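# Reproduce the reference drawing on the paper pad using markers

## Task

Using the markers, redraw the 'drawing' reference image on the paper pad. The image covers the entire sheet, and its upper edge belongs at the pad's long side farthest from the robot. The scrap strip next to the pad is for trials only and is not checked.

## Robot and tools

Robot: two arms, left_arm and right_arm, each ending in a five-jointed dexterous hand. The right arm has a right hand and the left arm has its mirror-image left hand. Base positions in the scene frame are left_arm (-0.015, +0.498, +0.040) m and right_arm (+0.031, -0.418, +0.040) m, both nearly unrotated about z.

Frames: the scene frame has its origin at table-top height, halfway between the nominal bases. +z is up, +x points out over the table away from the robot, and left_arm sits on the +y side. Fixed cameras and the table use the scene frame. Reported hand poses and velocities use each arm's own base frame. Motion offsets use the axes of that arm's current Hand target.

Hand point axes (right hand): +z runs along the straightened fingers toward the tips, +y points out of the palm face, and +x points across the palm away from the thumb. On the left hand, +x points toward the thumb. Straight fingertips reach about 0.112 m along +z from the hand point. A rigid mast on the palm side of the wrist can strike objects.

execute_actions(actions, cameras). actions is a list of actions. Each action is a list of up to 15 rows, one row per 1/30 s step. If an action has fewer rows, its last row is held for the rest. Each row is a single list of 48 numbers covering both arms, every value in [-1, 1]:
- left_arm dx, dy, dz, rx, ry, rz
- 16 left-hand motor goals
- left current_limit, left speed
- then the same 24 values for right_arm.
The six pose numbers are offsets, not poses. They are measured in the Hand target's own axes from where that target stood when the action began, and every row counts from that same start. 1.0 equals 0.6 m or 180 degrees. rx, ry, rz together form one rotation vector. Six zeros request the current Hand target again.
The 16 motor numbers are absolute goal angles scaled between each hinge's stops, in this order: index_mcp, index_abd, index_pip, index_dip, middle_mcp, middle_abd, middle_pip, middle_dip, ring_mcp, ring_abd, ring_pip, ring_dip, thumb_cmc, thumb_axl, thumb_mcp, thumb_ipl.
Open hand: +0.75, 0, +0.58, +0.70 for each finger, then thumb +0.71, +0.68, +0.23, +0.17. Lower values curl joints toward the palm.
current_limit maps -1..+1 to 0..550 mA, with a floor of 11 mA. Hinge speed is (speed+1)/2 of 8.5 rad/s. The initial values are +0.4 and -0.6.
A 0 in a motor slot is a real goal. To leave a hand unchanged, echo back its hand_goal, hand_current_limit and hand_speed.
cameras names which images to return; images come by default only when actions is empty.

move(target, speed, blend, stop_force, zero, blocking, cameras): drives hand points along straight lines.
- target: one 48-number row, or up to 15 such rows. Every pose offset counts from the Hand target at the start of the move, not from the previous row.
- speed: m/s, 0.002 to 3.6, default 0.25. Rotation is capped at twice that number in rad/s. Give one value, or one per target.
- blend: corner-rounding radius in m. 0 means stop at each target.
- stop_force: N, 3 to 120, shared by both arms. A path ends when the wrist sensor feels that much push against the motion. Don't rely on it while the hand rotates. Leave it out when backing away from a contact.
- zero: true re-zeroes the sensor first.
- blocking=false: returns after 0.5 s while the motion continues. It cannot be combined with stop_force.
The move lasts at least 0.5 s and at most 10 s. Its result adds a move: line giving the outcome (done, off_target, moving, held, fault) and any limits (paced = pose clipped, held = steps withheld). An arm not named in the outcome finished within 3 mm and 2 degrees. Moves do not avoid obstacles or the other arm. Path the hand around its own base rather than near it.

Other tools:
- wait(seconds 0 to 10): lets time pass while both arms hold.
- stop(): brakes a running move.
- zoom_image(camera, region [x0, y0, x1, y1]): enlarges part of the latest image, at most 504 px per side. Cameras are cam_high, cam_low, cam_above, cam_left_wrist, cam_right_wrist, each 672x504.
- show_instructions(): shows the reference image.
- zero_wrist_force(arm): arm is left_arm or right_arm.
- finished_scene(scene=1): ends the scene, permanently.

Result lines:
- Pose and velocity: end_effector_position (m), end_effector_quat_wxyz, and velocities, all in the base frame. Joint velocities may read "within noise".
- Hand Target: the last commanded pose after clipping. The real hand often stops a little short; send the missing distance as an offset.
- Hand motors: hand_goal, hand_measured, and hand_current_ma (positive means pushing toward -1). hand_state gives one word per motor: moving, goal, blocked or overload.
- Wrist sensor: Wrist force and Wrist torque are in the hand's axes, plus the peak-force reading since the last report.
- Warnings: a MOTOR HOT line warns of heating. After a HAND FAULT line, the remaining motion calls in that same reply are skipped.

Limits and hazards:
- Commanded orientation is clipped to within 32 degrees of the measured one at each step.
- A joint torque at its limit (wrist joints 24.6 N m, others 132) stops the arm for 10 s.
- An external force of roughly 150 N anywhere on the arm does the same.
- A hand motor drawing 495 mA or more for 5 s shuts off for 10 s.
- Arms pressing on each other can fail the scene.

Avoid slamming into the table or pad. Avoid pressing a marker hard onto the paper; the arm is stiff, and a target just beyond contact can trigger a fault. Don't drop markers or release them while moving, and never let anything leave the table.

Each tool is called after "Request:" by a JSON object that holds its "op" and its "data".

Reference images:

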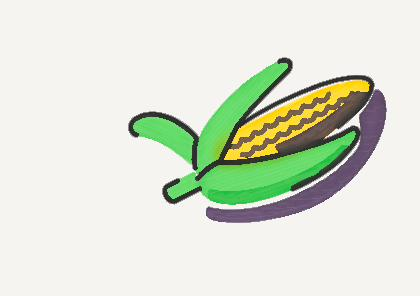

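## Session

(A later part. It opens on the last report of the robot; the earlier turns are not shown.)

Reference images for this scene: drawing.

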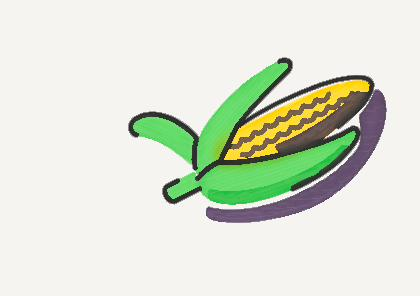

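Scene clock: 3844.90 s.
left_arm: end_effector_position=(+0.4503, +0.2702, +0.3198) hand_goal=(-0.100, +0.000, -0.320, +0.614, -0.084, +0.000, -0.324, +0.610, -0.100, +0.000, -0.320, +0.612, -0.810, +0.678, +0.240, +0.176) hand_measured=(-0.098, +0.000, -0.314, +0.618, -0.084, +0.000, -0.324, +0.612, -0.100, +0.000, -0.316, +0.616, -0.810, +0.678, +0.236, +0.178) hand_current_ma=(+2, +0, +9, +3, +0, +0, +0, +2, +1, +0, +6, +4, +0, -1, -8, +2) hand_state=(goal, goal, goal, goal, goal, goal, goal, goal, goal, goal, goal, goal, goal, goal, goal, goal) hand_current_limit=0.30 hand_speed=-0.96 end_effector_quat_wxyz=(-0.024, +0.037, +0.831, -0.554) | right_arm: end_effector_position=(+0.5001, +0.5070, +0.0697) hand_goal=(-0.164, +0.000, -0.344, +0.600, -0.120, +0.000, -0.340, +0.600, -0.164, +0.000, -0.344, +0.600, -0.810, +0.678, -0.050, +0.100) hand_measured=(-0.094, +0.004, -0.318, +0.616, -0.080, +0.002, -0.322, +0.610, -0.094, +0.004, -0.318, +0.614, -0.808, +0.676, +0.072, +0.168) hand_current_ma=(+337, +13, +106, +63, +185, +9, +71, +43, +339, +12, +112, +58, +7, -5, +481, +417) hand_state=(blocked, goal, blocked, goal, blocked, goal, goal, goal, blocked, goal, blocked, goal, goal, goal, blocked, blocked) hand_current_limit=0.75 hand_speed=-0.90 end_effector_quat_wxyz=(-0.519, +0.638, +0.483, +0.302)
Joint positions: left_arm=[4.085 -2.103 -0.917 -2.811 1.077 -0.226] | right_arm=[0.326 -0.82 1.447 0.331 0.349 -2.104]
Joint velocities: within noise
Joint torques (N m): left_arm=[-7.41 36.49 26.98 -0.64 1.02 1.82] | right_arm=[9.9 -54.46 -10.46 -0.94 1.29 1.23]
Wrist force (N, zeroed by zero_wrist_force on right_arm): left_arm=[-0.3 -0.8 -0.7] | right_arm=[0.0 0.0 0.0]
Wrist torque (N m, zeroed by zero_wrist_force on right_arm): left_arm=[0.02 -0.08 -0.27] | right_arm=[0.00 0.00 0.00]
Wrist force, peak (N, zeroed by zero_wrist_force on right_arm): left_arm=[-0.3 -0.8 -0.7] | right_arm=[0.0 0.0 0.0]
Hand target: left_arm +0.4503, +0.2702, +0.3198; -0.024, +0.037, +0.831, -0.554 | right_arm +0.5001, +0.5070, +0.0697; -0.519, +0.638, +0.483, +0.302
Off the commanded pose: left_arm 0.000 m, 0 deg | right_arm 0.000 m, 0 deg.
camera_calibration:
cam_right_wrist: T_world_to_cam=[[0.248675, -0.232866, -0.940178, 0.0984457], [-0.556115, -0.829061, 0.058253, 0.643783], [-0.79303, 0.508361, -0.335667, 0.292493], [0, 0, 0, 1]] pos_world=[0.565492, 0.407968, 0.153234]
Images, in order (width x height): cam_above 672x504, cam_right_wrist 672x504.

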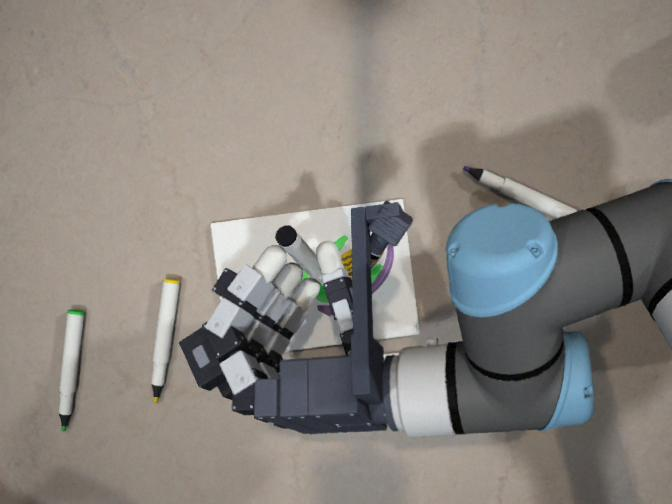

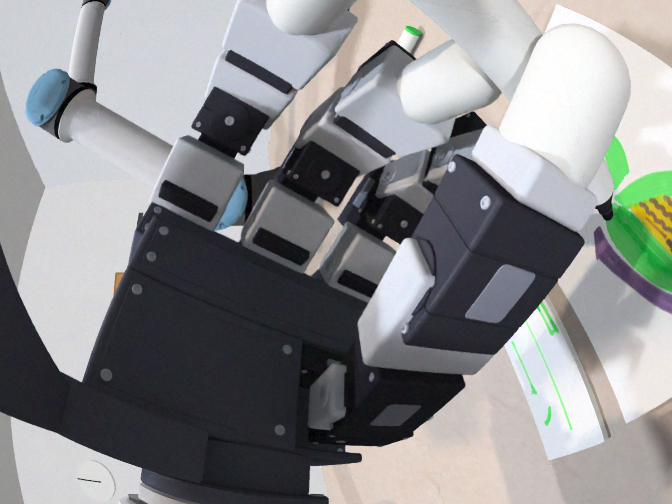

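Request:
{"op": "move", "data": {"target": [[0,0,0,0,0,0,-0.1,0,-0.32,0.614,-0.085,0,-0.325,0.61,-0.1,0,-0.32,0.612,-0.81,0.678,0.24,0.175,0.3,-0.96,-0.05908,0.02461,0.01867,0,0,0,-0.165,0,-0.345,0.6,-0.12,0,-0.34,0.6,-0.165,0,-0.345,0.6,-0.81,0.678,-0.05,0.1,0.75,-0.9],[0,0,0,0,0,0,-0.1,0,-0.32,0.614,-0.085,0,-0.325,0.61,-0.1,0,-0.32,0.612,-0.81,0.678,0.24,0.175,0.3,-0.96,-0.07341,0.03058,0.02319,0,0,0,-0.165,0,-0.345,0.6,-0.12,0,-0.34,0.6,-0.165,0,-0.345,0.6,-0.81,0.678,-0.05,0.1,0.75,-0.9]], "speed": [0.15, 0.03], "blend": [0.003, 0]}}

Request:
{"op": "move", "data": {"target": [0,0,0,0,0,0,-0.1,0,-0.32,0.614,-0.085,0,-0.325,0.61,-0.1,0,-0.32,0.612,-0.81,0.678,0.24,0.175,0.3,-0.96,-0.00148,0.00062,0.00047,0,0,0,-0.165,0,-0.345,0.6,-0.12,0,-0.34,0.6,-0.165,0,-0.345,0.6,-0.81,0.678,-0.05,0.1,0.75,-0.9], "speed": 0.01}}

Request:
{"op": "move", "data": {"target": [0,0,0,0,0,0,-0.1,0,-0.32,0.614,-0.085,0,-0.325,0.61,-0.1,0,-0.32,0.612,-0.81,0.678,0.24,0.175,0.3,-0.96,-0.00148,0.00062,0.00047,0,0,0,-0.165,0,-0.345,0.6,-0.12,0,-0.34,0.6,-0.165,0,-0.345,0.6,-0.81,0.678,-0.05,0.1,0.75,-0.9], "speed": 0.01}}

Scene clock: 3856.70 s.
left_arm: end_effector_position=(+0.4503, +0.2702, +0.3198) hand_goal=(-0.100, +0.000, -0.320, +0.614, -0.084, +0.000, -0.324, +0.610, -0.100, +0.000, -0.320, +0.612, -0.810, +0.678, +0.240, +0.176) hand_measured=(-0.098, +0.000, -0.314, +0.618, -0.084, +0.000, -0.324, +0.612, -0.100, +0.000, -0.316, +0.616, -0.810, +0.678, +0.236, +0.178) hand_current_ma=(+2, +0, +9, +3, +0, +0, +0, +2, +1, +0, +6, +4, +0, -1, -8, +2) hand_state=(goal, goal, goal, goal, goal, goal, goal, goal, goal, goal, goal, goal, goal, goal, goal, goal) hand_current_limit=0.30 hand_speed=-0.96 end_effector_quat_wxyz=(-0.024, +0.037, +0.831, -0.554) | right_arm: end_effector_position=(+0.5001, +0.5070, +0.0200) hand_goal=(-0.164, +0.000, -0.344, +0.600, -0.120, +0.000, -0.340, +0.600, -0.164, +0.000, -0.344, +0.600, -0.810, +0.678, -0.050, +0.100) hand_measured=(-0.094, +0.004, -0.318, +0.616, -0.080, +0.002, -0.322, +0.610, -0.094, +0.004, -0.318, +0.614, -0.808, +0.676, +0.072, +0.168) hand_current_ma=(+337, +14, +106, +63, +185, +9, +71, +43, +339, +12, +112, +58, +7, -5, +481, +417) hand_state=(blocked, goal, blocked, goal, blocked, goal, goal, goal, blocked, goal, blocked, goal, goal, goal, blocked, blocked) hand_current_limit=0.75 hand_speed=-0.90 end_effector_quat_wxyz=(-0.519, +0.638, +0.483, +0.302)
Joint positions: left_arm=[4.085 -2.103 -0.917 -2.811 1.077 -0.226] | right_arm=[0.326 -0.746 1.464 0.24 0.349 -2.104]
Joint torques (N m): left_arm=[-6.94 37.66 27.38 -0.75 0.92 1.66] | right_arm=[9.27 -40.52 -9.57 -1.33 -0.99 1.18]
Wrist force (N, zeroed by zero_wrist_force on right_arm): left_arm=[-0.5 -0.7 -0.5] | right_arm=[0.0 0.0 0.0]
Wrist torque (N m, zeroed by zero_wrist_force on right_arm): left_arm=[0.03 -0.04 -0.29] | right_arm=[0.00 -0.01 0.01]
Wrist force, peak (N, zeroed by zero_wrist_force on right_arm): left_arm=[-0.6 -0.8 -0.7] | right_arm=[0.9 -0.3 -0.3]
Hand target: left_arm +0.4503, +0.2702, +0.3198; -0.024, +0.037, +0.831, -0.554 | right_arm +0.5001, +0.5070, +0.0200; -0.519, +0.638, +0.483, +0.302
Off the commanded pose: left_arm 0.000 m, 0 deg | right_arm 0.000 m, 0 deg.
move: done

Scene clock: 3857.40 s.
left_arm: end_effector_position=(+0.4503, +0.2702, +0.3198) hand_goal=(-0.100, +0.000, -0.320, +0.614, -0.084, +0.000, -0.324, +0.610, -0.100, +0.000, -0.320, +0.612, -0.810, +0.678, +0.240, +0.176) hand_measured=(-0.098, +0.000, -0.314, +0.618, -0.084, +0.000, -0.324, +0.612, -0.100, +0.000, -0.316, +0.616, -0.810, +0.678, +0.236, +0.178) hand_current_ma=(+2, +0, +9, +3, +0, +0, +0, +2, +1, +0, +6, +4, +0, -1, -8, +2) hand_state=(goal, goal, goal, goal, goal, goal, goal, goal, goal, goal, goal, goal, goal, goal, goal, goal) hand_current_limit=0.30 hand_speed=-0.96 end_effector_quat_wxyz=(-0.024, +0.037, +0.831, -0.554) | right_arm: end_effector_position=(+0.5001, +0.5070, +0.0190) hand_goal=(-0.164, +0.000, -0.344, +0.600, -0.120, +0.000, -0.340, +0.600, -0.164, +0.000, -0.344, +0.600, -0.810, +0.678, -0.050, +0.100) hand_measured=(-0.094, +0.004, -0.318, +0.616, -0.080, +0.002, -0.322, +0.610, -0.094, +0.004, -0.318, +0.614, -0.808, +0.676, +0.072, +0.168) hand_current_ma=(+337, +14, +106, +63, +185, +9, +71, +43, +339, +12, +112, +58, +7, -5, +481, +417) hand_state=(blocked, goal, blocked, goal, blocked, goal, goal, goal, blocked, goal, blocked, goal, goal, goal, blocked, blocked) hand_current_limit=0.75 hand_speed=-0.90 end_effector_quat_wxyz=(-0.519, +0.638, +0.483, +0.302)
Joint positions: left_arm=[4.085 -2.103 -0.917 -2.811 1.077 -0.226] | right_arm=[0.326 -0.745 1.464 0.238 0.349 -2.104]
Joint torques (N m): left_arm=[-7.63 36.81 27.28 -0.5 0.95 1.75] | right_arm=[10.15 -40.66 -8.74 -1.21 1.31 1.26]
Wrist force (N, zeroed by zero_wrist_force on right_arm): left_arm=[-0.4 -0.6 -0.6] | right_arm=[-0.1 0.0 0.0]
Wrist torque (N m, zeroed by zero_wrist_force on right_arm): left_arm=[0.03 -0.06 -0.29] | right_arm=[0.01 0.01 0.00]
Wrist force, peak (N, zeroed by zero_wrist_force on right_arm): left_arm=[-0.6 -0.8 -0.8] | right_arm=[0.1 -0.2 -0.2]
Hand target: left_arm +0.4503, +0.2702, +0.3198; -0.024, +0.037, +0.831, -0.554 | right_arm +0.5001, +0.5070, +0.0190; -0.519, +0.638, +0.483, +0.302
Off the commanded pose: left_arm 0.000 m, 0 deg | right_arm 0.000 m, 0 deg.
move: done

Scene clock: 3858.10 s.
left_arm: end_effector_position=(+0.4503, +0.2702, +0.3198) hand_goal=(-0.100, +0.000, -0.320, +0.614, -0.084, +0.000, -0.324, +0.610, -0.100, +0.000, -0.320, +0.612, -0.810, +0.678, +0.240, +0.176) hand_measured=(-0.098, +0.000, -0.314, +0.618, -0.084, +0.000, -0.324, +0.612, -0.100, +0.000, -0.316, +0.616, -0.810, +0.678, +0.236, +0.178) hand_current_ma=(+2, +0, +9, +3, +0, +0, +0, +2, +1, +0, +6, +4, +0, -1, -8, +2) hand_state=(goal, goal, goal, goal, goal, goal, goal, goal, goal, goal, goal, goal, goal, goal, goal, goal) hand_current_limit=0.30 hand_speed=-0.96 end_effector_quat_wxyz=(-0.024, +0.037, +0.831, -0.554) | right_arm: end_effector_position=(+0.5001, +0.5070, +0.0180) hand_goal=(-0.164, +0.000, -0.344, +0.600, -0.120, +0.000, -0.340, +0.600, -0.164, +0.000, -0.344, +0.600, -0.810, +0.678, -0.050, +0.100) hand_measured=(-0.094, +0.004, -0.318, +0.616, -0.080, +0.002, -0.322, +0.610, -0.094, +0.004, -0.318, +0.614, -0.808, +0.676, +0.072, +0.168) hand_current_ma=(+337, +14, +106, +63, +185, +9, +71, +43, +339, +12, +112, +58, +7, -5, +481, +417) hand_state=(blocked, goal, blocked, goal, blocked, goal, goal, goal, blocked, goal, blocked, goal, goal, goal, blocked, blocked) hand_current_limit=0.75 hand_speed=-0.90 end_effector_quat_wxyz=(-0.519, +0.638, +0.483, +0.302)
Joint positions: left_arm=[4.085 -2.103 -0.917 -2.811 1.077 -0.226] | right_arm=[0.326 -0.743 1.465 0.237 0.349 -2.104]
Joint torques (N m): left_arm=[-7.05 36.58 26.17 -0.7 1 1.84] | right_arm=[10.08 -39.69 -8.51 -1.2 1.21 1.25]
Wrist force (N, zeroed by zero_wrist_force on right_arm): left_arm=[-0.2 -0.8 -0.4] | right_arm=[-0.2 0.1 -0.1]
Wrist torque (N m, zeroed by zero_wrist_force on right_arm): left_arm=[0.01 -0.08 -0.27] | right_arm=[0.02 0.03 -0.01]
Wrist force, peak (N, zeroed by zero_wrist_force on right_arm): left_arm=[-0.5 -0.7 -0.5] | right_arm=[0.0 -0.2 -0.4]
Hand target: left_arm +0.4503, +0.2702, +0.3198; -0.024, +0.037, +0.831, -0.554 | right_arm +0.5001, +0.5070, +0.0180; -0.519, +0.638, +0.483, +0.302
Off the commanded pose: left_arm 0.000 m, 0 deg | right_arm 0.000 m, 0 deg.
move: done

Baseline −0.1. Step 1 mm more, then 0.5 mm.

Request:
{"op": "move", "data": {"target": [0,0,0,0,0,0,-0.1,0,-0.32,0.614,-0.085,0,-0.325,0.61,-0.1,0,-0.32,0.612,-0.81,0.678,0.24,0.175,0.3,-0.96,-0.00148,0.00062,0.00047,0,0,0,-0.165,0,-0.345,0.6,-0.12,0,-0.34,0.6,-0.165,0,-0.345,0.6,-0.81,0.678,-0.05,0.1,0.75,-0.9], "speed": 0.01}}

Request:
{"op": "move", "data": {"target": [0,0,0,0,0,0,-0.1,0,-0.32,0.614,-0.085,0,-0.325,0.61,-0.1,0,-0.32,0.612,-0.81,0.678,0.24,0.175,0.3,-0.96,-0.00074,0.00031,0.00023,0,0,0,-0.165,0,-0.345,0.6,-0.12,0,-0.34,0.6,-0.165,0,-0.345,0.6,-0.81,0.678,-0.05,0.1,0.75,-0.9], "speed": 0.01}}

Scene clock: 3863.00 s.
left_arm: end_effector_position=(+0.4503, +0.2702, +0.3198) hand_goal=(-0.100, +0.000, -0.320, +0.614, -0.084, +0.000, -0.324, +0.610, -0.100, +0.000, -0.320, +0.612, -0.810, +0.678, +0.240, +0.176) hand_measured=(-0.098, +0.000, -0.314, +0.618, -0.084, +0.000, -0.324, +0.612, -0.100, +0.000, -0.316, +0.616, -0.810, +0.678, +0.236, +0.178) hand_current_ma=(+2, +0, +9, +3, +0, +0, +0, +2, +1, +0, +6, +4, +0, -1, -8, +2) hand_state=(goal, goal, goal, goal, goal, goal, goal, goal, goal, goal, goal, goal, goal, goal, goal, goal) hand_current_limit=0.30 hand_speed=-0.96 end_effector_quat_wxyz=(-0.024, +0.037, +0.831, -0.554) | right_arm: end_effector_position=(+0.5001, +0.5070, +0.0170) hand_goal=(-0.164, +0.000, -0.344, +0.600, -0.120, +0.000, -0.340, +0.600, -0.164, +0.000, -0.344, +0.600, -0.810, +0.678, -0.050, +0.100) hand_measured=(-0.094, +0.004, -0.318, +0.616, -0.080, +0.002, -0.322, +0.610, -0.094, +0.004, -0.318, +0.614, -0.808, +0.676, +0.072, +0.168) hand_current_ma=(+337, +14, +106, +63, +185, +9, +71, +43, +339, +12, +112, +58, +7, -5, +481, +417) hand_state=(blocked, goal, blocked, goal, blocked, goal, goal, goal, blocked, goal, blocked, goal, goal, goal, blocked, blocked) hand_current_limit=0.75 hand_speed=-0.90 end_effector_quat_wxyz=(-0.519, +0.638, +0.483, +0.302)
Joint positions: left_arm=[4.085 -2.103 -0.917 -2.811 1.077 -0.226] | right_arm=[0.326 -0.742 1.465 0.235 0.349 -2.104]
Joint torques (N m): left_arm=[-7.15 37.47 25.94 -0.67 0.82 1.81] | right_arm=[9.9 -40.05 -8.72 -1.2 1.2 1.03]
Wrist force (N, zeroed by zero_wrist_force on right_arm): left_arm=[-0.5 -0.6 -0.7] | right_arm=[0.2 -0.1 0.0]
Wrist torque (N m, zeroed by zero_wrist_force on right_arm): left_arm=[0.05 -0.05 -0.30] | right_arm=[-0.01 -0.03 0.03]
Wrist force, peak (N, zeroed by zero_wrist_force on right_arm): left_arm=[-0.6 -0.9 -0.5] | right_arm=[0.4 -0.3 -0.2]
Hand target: left_arm +0.4503, +0.2702, +0.3198; -0.024, +0.037, +0.831, -0.554 | right_arm +0.5001, +0.5070, +0.0170; -0.519, +0.638, +0.483, +0.302
Off the commanded pose: left_arm 0.000 m, 0 deg | right_arm 0.000 m, 0 deg.
move: done

Scene clock: 3863.70 s.
left_arm: end_effector_position=(+0.4503, +0.2702, +0.3198) hand_goal=(-0.100, +0.000, -0.320, +0.614, -0.084, +0.000, -0.324, +0.610, -0.100, +0.000, -0.320, +0.612, -0.810, +0.678, +0.240, +0.176) hand_measured=(-0.098, +0.000, -0.314, +0.618, -0.084, +0.000, -0.324, +0.612, -0.100, +0.000, -0.316, +0.616, -0.810, +0.678, +0.236, +0.178) hand_current_ma=(+2, +0, +9, +3, +0, +0, +0, +2, +1, +0, +6, +4, +0, -1, -8, +2) hand_state=(goal, goal, goal, goal, goal, goal, goal, goal, goal, goal, goal, goal, goal, goal, goal, goal) hand_current_limit=0.30 hand_speed=-0.96 end_effector_quat_wxyz=(-0.024, +0.037, +0.831, -0.554) | right_arm: end_effector_position=(+0.5001, +0.5070, +0.0165) hand_goal=(-0.164, +0.000, -0.344, +0.600, -0.120, +0.000, -0.340, +0.600, -0.164, +0.000, -0.344, +0.600, -0.810, +0.678, -0.050, +0.100) hand_measured=(-0.094, +0.004, -0.318, +0.616, -0.080, +0.002, -0.322, +0.610, -0.094, +0.004, -0.318, +0.614, -0.808, +0.676, +0.072, +0.168) hand_current_ma=(+337, +14, +106, +63, +185, +9, +71, +43, +339, +12, +112, +58, +7, -5, +481, +417) hand_state=(blocked, goal, blocked, goal, blocked, goal, goal, goal, blocked, goal, blocked, goal, goal, goal, blocked, blocked) hand_current_limit=0.75 hand_speed=-0.90 end_effector_quat_wxyz=(-0.519, +0.638, +0.483, +0.302)
Joint positions: left_arm=[4.085 -2.103 -0.917 -2.811 1.077 -0.226] | right_arm=[0.326 -0.741 1.465 0.234 0.349 -2.104]
Joint torques (N m): left_arm=[-7.24 36.3 26.93 -0.56 1.02 1.79] | right_arm=[9.18 -39.86 -8.85 -1.11 1.08 0.95]
Wrist force (N, zeroed by zero_wrist_force on right_arm): left_arm=[-0.4 -0.5 -0.5] | right_arm=[0.1 0.0 -0.1]
Wrist torque (N m, zeroed by zero_wrist_force on right_arm): left_arm=[0.05 -0.06 -0.29] | right_arm=[0.01 -0.02 0.01]
Wrist force, peak (N, zeroed by zero_wrist_force on right_arm): left_arm=[-0.4 -0.8 -0.8] | right_arm=[0.2 0.3 -0.3]
Hand target: left_arm +0.4503, +0.2702, +0.3198; -0.024, +0.037, +0.831, -0.554 | right_arm +0.5001, +0.5070, +0.0165; -0.519, +0.638, +0.483, +0.302
Off the commanded pose: left_arm 0.000 m, 0 deg | right_arm 0.000 m, 0 deg.
move: done

Request:
{"op": "move", "data": {"target": [0,0,0,0,0,0,-0.1,0,-0.32,0.614,-0.085,0,-0.325,0.61,-0.1,0,-0.32,0.612,-0.81,0.678,0.24,0.175,0.3,-0.96,-0.00074,0.00031,0.00023,0,0,0,-0.165,0,-0.345,0.6,-0.12,0,-0.34,0.6,-0.165,0,-0.345,0.6,-0.81,0.678,-0.05,0.1,0.75,-0.9], "speed": 0.01}}

Request:
{"op": "move", "data": {"target": [0,0,0,0,0,0,-0.1,0,-0.32,0.614,-0.085,0,-0.325,0.61,-0.1,0,-0.32,0.612,-0.81,0.678,0.24,0.175,0.3,-0.96,-0.00059,0.00025,0.00019,0,0,0,-0.165,0,-0.345,0.6,-0.12,0,-0.34,0.6,-0.165,0,-0.345,0.6,-0.81,0.678,-0.05,0.1,0.75,-0.9], "speed": 0.01}}

Scene clock: 3869.70 s.
left_arm: end_effector_position=(+0.4503, +0.2702, +0.3198) hand_goal=(-0.100, +0.000, -0.320, +0.614, -0.084, +0.000, -0.324, +0.610, -0.100, +0.000, -0.320, +0.612, -0.810, +0.678, +0.240, +0.176) hand_measured=(-0.098, +0.000, -0.314, +0.618, -0.084, +0.000, -0.324, +0.612, -0.100, +0.000, -0.316, +0.616, -0.810, +0.678, +0.236, +0.178) hand_current_ma=(+2, +0, +9, +3, +0, +0, +0, +2, +1, +0, +6, +4, +0, -1, -8, +2) hand_state=(goal, goal, goal, goal, goal, goal, goal, goal, goal, goal, goal, goal, goal, goal, goal, goal) hand_current_limit=0.30 hand_speed=-0.96 end_effector_quat_wxyz=(-0.024, +0.037, +0.831, -0.554) | right_arm: end_effector_position=(+0.5001, +0.5070, +0.0160) hand_goal=(-0.164, +0.000, -0.344, +0.600, -0.120, +0.000, -0.340, +0.600, -0.164, +0.000, -0.344, +0.600, -0.810, +0.678, -0.050, +0.100) hand_measured=(-0.094, +0.004, -0.318, +0.616, -0.080, +0.002, -0.322, +0.610, -0.094, +0.004, -0.318, +0.614, -0.808, +0.676, +0.072, +0.168) hand_current_ma=(+337, +14, +106, +63, +185, +9, +71, +43, +339, +12, +112, +58, +7, -5, +481, +417) hand_state=(blocked, goal, blocked, goal, blocked, goal, goal, goal, blocked, goal, blocked, goal, goal, goal, blocked, blocked) hand_current_limit=0.75 hand_speed=-0.90 end_effector_quat_wxyz=(-0.519, +0.638, +0.483, +0.302)
Joint positions: left_arm=[4.085 -2.103 -0.917 -2.811 1.077 -0.226] | right_arm=[0.326 -0.74 1.465 0.233 0.349 -2.104]
Joint torques (N m): left_arm=[-7.18 37.75 27.61 -0.57 0.86 1.68] | right_arm=[4.09 -39.36 -8.94 -1.37 0.42 -0.53]
Wrist force (N, zeroed by zero_wrist_force on right_arm): left_arm=[-0.5 -0.8 -0.5] | right_arm=[0.2 0.0 -0.3]
Wrist torque (N m, zeroed by zero_wrist_force on right_arm): left_arm=[0.01 -0.04 -0.29] | right_arm=[0.03 -0.02 0.03]
Wrist force, peak (N, zeroed by zero_wrist_force on right_arm): left_arm=[-0.5 -0.7 -0.8] | right_arm=[0.4 0.2 -0.2]
Hand target: left_arm +0.4503, +0.2702, +0.3198; -0.024, +0.037, +0.831, -0.554 | right_arm +0.5001, +0.5070, +0.0160; -0.519, +0.638, +0.483, +0.302
Off the commanded pose: left_arm 0.000 m, 0 deg | right_arm 0.000 m, 0 deg.
move: done

Scene clock: 3870.40 s.
left_arm: end_effector_position=(+0.4503, +0.2702, +0.3198) hand_goal=(-0.100, +0.000, -0.320, +0.614, -0.084, +0.000, -0.324, +0.610, -0.100, +0.000, -0.320, +0.612, -0.810, +0.678, +0.240, +0.176) hand_measured=(-0.098, +0.000, -0.314, +0.618, -0.084, +0.000, -0.324, +0.612, -0.100, +0.000, -0.316, +0.616, -0.810, +0.678, +0.236, +0.178) hand_current_ma=(+2, +0, +9, +3, +0, +0, +0, +2, +1, +0, +6, +4, +0, -1, -8, +2) hand_state=(goal, goal, goal, goal, goal, goal, goal, goal, goal, goal, goal, goal, goal, goal, goal, goal) hand_current_limit=0.30 hand_speed=-0.96 end_effector_quat_wxyz=(-0.024, +0.037, +0.831, -0.554) | right_arm: end_effector_position=(+0.5001, +0.5070, +0.0156) hand_goal=(-0.164, +0.000, -0.344, +0.600, -0.120, +0.000, -0.340, +0.600, -0.164, +0.000, -0.344, +0.600, -0.810, +0.678, -0.050, +0.100) hand_measured=(-0.094, +0.004, -0.318, +0.616, -0.080, +0.002, -0.322, +0.610, -0.094, +0.004, -0.318, +0.614, -0.808, +0.676, +0.072, +0.168) hand_current_ma=(+337, +14, +106, +63, +185, +9, +71, +43, +339, +12, +112, +58, +7, -5, +481, +417) hand_state=(blocked, goal, blocked, goal, blocked, goal, goal, goal, blocked, goal, blocked, goal, goal, goal, blocked, blocked) hand_current_limit=0.75 hand_speed=-0.90 end_effector_quat_wxyz=(-0.519, +0.638, +0.483, +0.302)
Joint positions: left_arm=[4.085 -2.103 -0.917 -2.811 1.077 -0.226] | right_arm=[0.326 -0.739 1.465 0.232 0.349 -2.104]
Joint torques (N m): left_arm=[-6.93 37.22 27.48 -0.56 1.07 1.71] | right_arm=[3.22 -39.8 -8.89 -1 0.26 -1.46]
Wrist force (N, zeroed by zero_wrist_force on right_arm): left_arm=[-0.7 -0.7 -0.4] | right_arm=[-0.1 0.0 -0.2]
Wrist torque (N m, zeroed by zero_wrist_force on right_arm): left_arm=[0.01 -0.02 -0.31] | right_arm=[0.01 0.01 -0.01]
Wrist force, peak (N, zeroed by zero_wrist_force on right_arm): left_arm=[-0.7 -0.7 -0.4] | right_arm=[0.0 -0.3 -0.3]
Hand target: left_arm +0.4503, +0.2702, +0.3198; -0.024, +0.037, +0.831, -0.554 | right_arm +0.5001, +0.5070, +0.0156; -0.519, +0.638, +0.483, +0.302
Off the commanded pose: left_arm 0.000 m, 0 deg | right_arm 0.000 m, 0 deg.
move: done

Request:
{"op": "move", "data": {"target": [0,0,0,0,0,0,-0.1,0,-0.32,0.614,-0.085,0,-0.325,0.61,-0.1,0,-0.32,0.612,-0.81,0.678,0.24,0.175,0.3,-0.96,-0.00074,0.00031,0.00023,0,0,0,-0.165,0,-0.345,0.6,-0.12,0,-0.34,0.6,-0.165,0,-0.345,0.6,-0.81,0.678,-0.05,0.1,0.75,-0.9], "speed": 0.01}}

Request:
{"op": "move", "data": {"target": [0,0,0,0,0,0,-0.1,0,-0.32,0.614,-0.085,0,-0.325,0.61,-0.1,0,-0.32,0.612,-0.81,0.678,0.24,0.175,0.3,-0.96,-0.00074,0.00031,0.00023,0,0,0,-0.165,0,-0.345,0.6,-0.12,0,-0.34,0.6,-0.165,0,-0.345,0.6,-0.81,0.678,-0.05,0.1,0.75,-0.9], "speed": 0.01, "cameras": ["cam_right_wrist"]}}

Request:
{"op": "zoom_image", "data": {"camera": "cam_right_wrist", "region": [560, 160, 672, 272]}}

Scene clock: 3876.07 s.
left_arm: end_effector_position=(+0.4503, +0.2702, +0.3198) hand_goal=(-0.100, +0.000, -0.320, +0.614, -0.084, +0.000, -0.324, +0.610, -0.100, +0.000, -0.320, +0.612, -0.810, +0.678, +0.240, +0.176) hand_measured=(-0.098, +0.000, -0.314, +0.618, -0.084, +0.000, -0.324, +0.612, -0.100, +0.000, -0.316, +0.616, -0.810, +0.678, +0.236, +0.178) hand_current_ma=(+2, +0, +9, +3, +0, +0, +0, +2, +1, +0, +6, +4, +0, -1, -8, +2) hand_state=(goal, goal, goal, goal, goal, goal, goal, goal, goal, goal, goal, goal, goal, goal, goal, goal) hand_current_limit=0.30 hand_speed=-0.96 end_effector_quat_wxyz=(-0.024, +0.037, +0.831, -0.554) | right_arm: end_effector_position=(+0.5001, +0.5070, +0.0151) hand_goal=(-0.164, +0.000, -0.344, +0.600, -0.120, +0.000, -0.340, +0.600, -0.164, +0.000, -0.344, +0.600, -0.810, +0.678, -0.050, +0.100) hand_measured=(-0.094, +0.004, -0.318, +0.616, -0.080, +0.002, -0.322, +0.610, -0.094, +0.004, -0.318, +0.614, -0.808, +0.676, +0.072, +0.168) hand_current_ma=(+337, +14, +106, +63, +185, +9, +71, +43, +339, +12, +112, +58, +7, -5, +481, +417) hand_state=(blocked, goal, blocked, goal, blocked, goal, goal, goal, blocked, goal, blocked, goal, goal, goal, blocked, blocked) hand_current_limit=0.75 hand_speed=-0.90 end_effector_quat_wxyz=(-0.519, +0.638, +0.483, +0.302)
Joint positions: left_arm=[4.085 -2.103 -0.917 -2.811 1.077 -0.226] | right_arm=[0.326 -0.739 1.465 0.232 0.349 -2.104]
Joint torques (N m): left_arm=[-7.39 36.85 25.75 -0.69 1.08 1.74] | right_arm=[-3.28 -40.98 -8.68 -1.1 -0.72 -1.54]
Wrist force (N, zeroed by zero_wrist_force on right_arm): left_arm=[-0.6 -0.5 -0.7] | right_arm=[0.1 -0.1 -0.2]
Wrist torque (N m, zeroed by zero_wrist_force on right_arm): left_arm=[0.07 -0.03 -0.31] | right_arm=[0.00 -0.01 0.01]
Wrist force, peak (N, zeroed by zero_wrist_force on right_arm): left_arm=[-0.5 -0.9 -0.7] | right_arm=[0.1 0.1 -0.5]
Hand target: left_arm +0.4503, +0.2702, +0.3198; -0.024, +0.037, +0.831, -0.554 | right_arm +0.5001, +0.5070, +0.0151; -0.519, +0.638, +0.483, +0.302
Off the commanded pose: left_arm 0.000 m, 0 deg | right_arm 0.000 m, 0 deg.
move: done

Scene clock: 3876.77 s.
left_arm: end_effector_position=(+0.4503, +0.2702, +0.3198) hand_goal=(-0.100, +0.000, -0.320, +0.614, -0.084, +0.000, -0.324, +0.610, -0.100, +0.000, -0.320, +0.612, -0.810, +0.678, +0.240, +0.176) hand_measured=(-0.098, +0.000, -0.314, +0.618, -0.084, +0.000, -0.324, +0.612, -0.100, +0.000, -0.316, +0.616, -0.810, +0.678, +0.236, +0.178) hand_current_ma=(+2, +0, +9, +3, +0, +0, +0, +2, +1, +0, +6, +4, +0, -1, -8, +2) hand_state=(goal, goal, goal, goal, goal, goal, goal, goal, goal, goal, goal, goal, goal, goal, goal, goal) hand_current_limit=0.30 hand_speed=-0.96 end_effector_quat_wxyz=(-0.024, +0.037, +0.831, -0.554) | right_arm: end_effector_position=(+0.5001, +0.5070, +0.0146) hand_goal=(-0.164, +0.000, -0.344, +0.600, -0.120, +0.000, -0.340, +0.600, -0.164, +0.000, -0.344, +0.600, -0.810, +0.678, -0.050, +0.100) hand_measured=(-0.094, +0.004, -0.318, +0.616, -0.080, +0.002, -0.322, +0.610, -0.094, +0.004, -0.318, +0.614, -0.808, +0.676, +0.072, +0.168) hand_current_ma=(+337, +14, +106, +63, +185, +9, +71, +43, +339, +12, +112, +58, +7, -5, +481, +417) hand_state=(blocked, goal, blocked, goal, blocked, goal, goal, goal, blocked, goal, blocked, goal, goal, goal, blocked, blocked) hand_current_limit=0.75 hand_speed=-0.90 end_effector_quat_wxyz=(-0.518, +0.638, +0.483, +0.302)
Joint positions: left_arm=[4.085 -2.103 -0.917 -2.811 1.077 -0.226] | right_arm=[0.326 -0.738 1.465 0.231 0.349 -2.104]
Joint torques (N m): left_arm=[-8.16 37.29 26.46 -0.47 1.06 1.85] | right_arm=[-6.6 -39.65 -8.31 -1.25 -1.05 -1.6]
Wrist force (N, zeroed by zero_wrist_force on right_arm): left_arm=[-0.3 -0.8 -0.6] | right_arm=[-0.1 -0.2 0.0]
Wrist torque (N m, zeroed by zero_wrist_force on right_arm): left_arm=[0.02 -0.08 -0.27] | right_arm=[-0.02 0.01 0.00]
Wrist force, peak (N, zeroed by zero_wrist_force on right_arm): left_arm=[-0.3 -0.9 -0.7] | right_arm=[0.2 -0.3 0.1]
Hand target: left_arm +0.4503, +0.2702, +0.3198; -0.024, +0.037, +0.831, -0.554 | right_arm +0.5001, +0.5070, +0.0145; -0.519, +0.638, +0.483, +0.302
Off the commanded pose: left_arm 0.000 m, 0 deg | right_arm 0.000 m, 0 deg.
move: done
camera_calibration:
cam_right_wrist: T_world_to_cam=[[0.248662, -0.232888, -0.940176, 0.046683], [-0.556232, -0.828985, 0.0582304, 0.646974], [-0.792952, 0.508476, -0.335676, 0.273828], [0, 0, 0, 1]] pos_world=[0.565392, 0.407968, 0.0981344]
Images, in order (width x height): cam_right_wrist 672x504.

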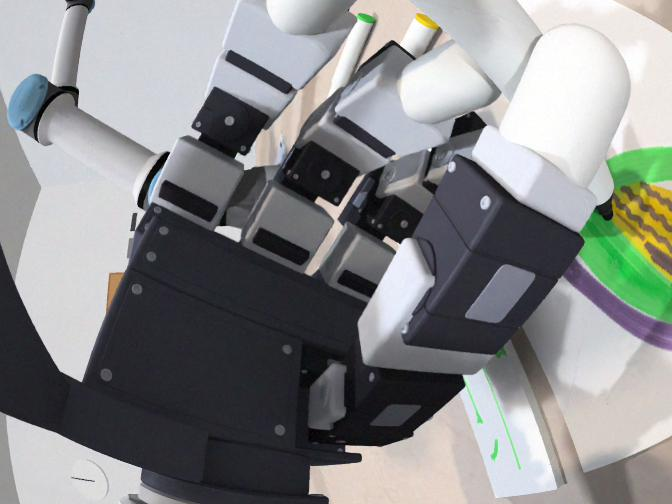

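Scaled by 4.500 from the camera's 672x504 image, which has a finer 960x720 frame.

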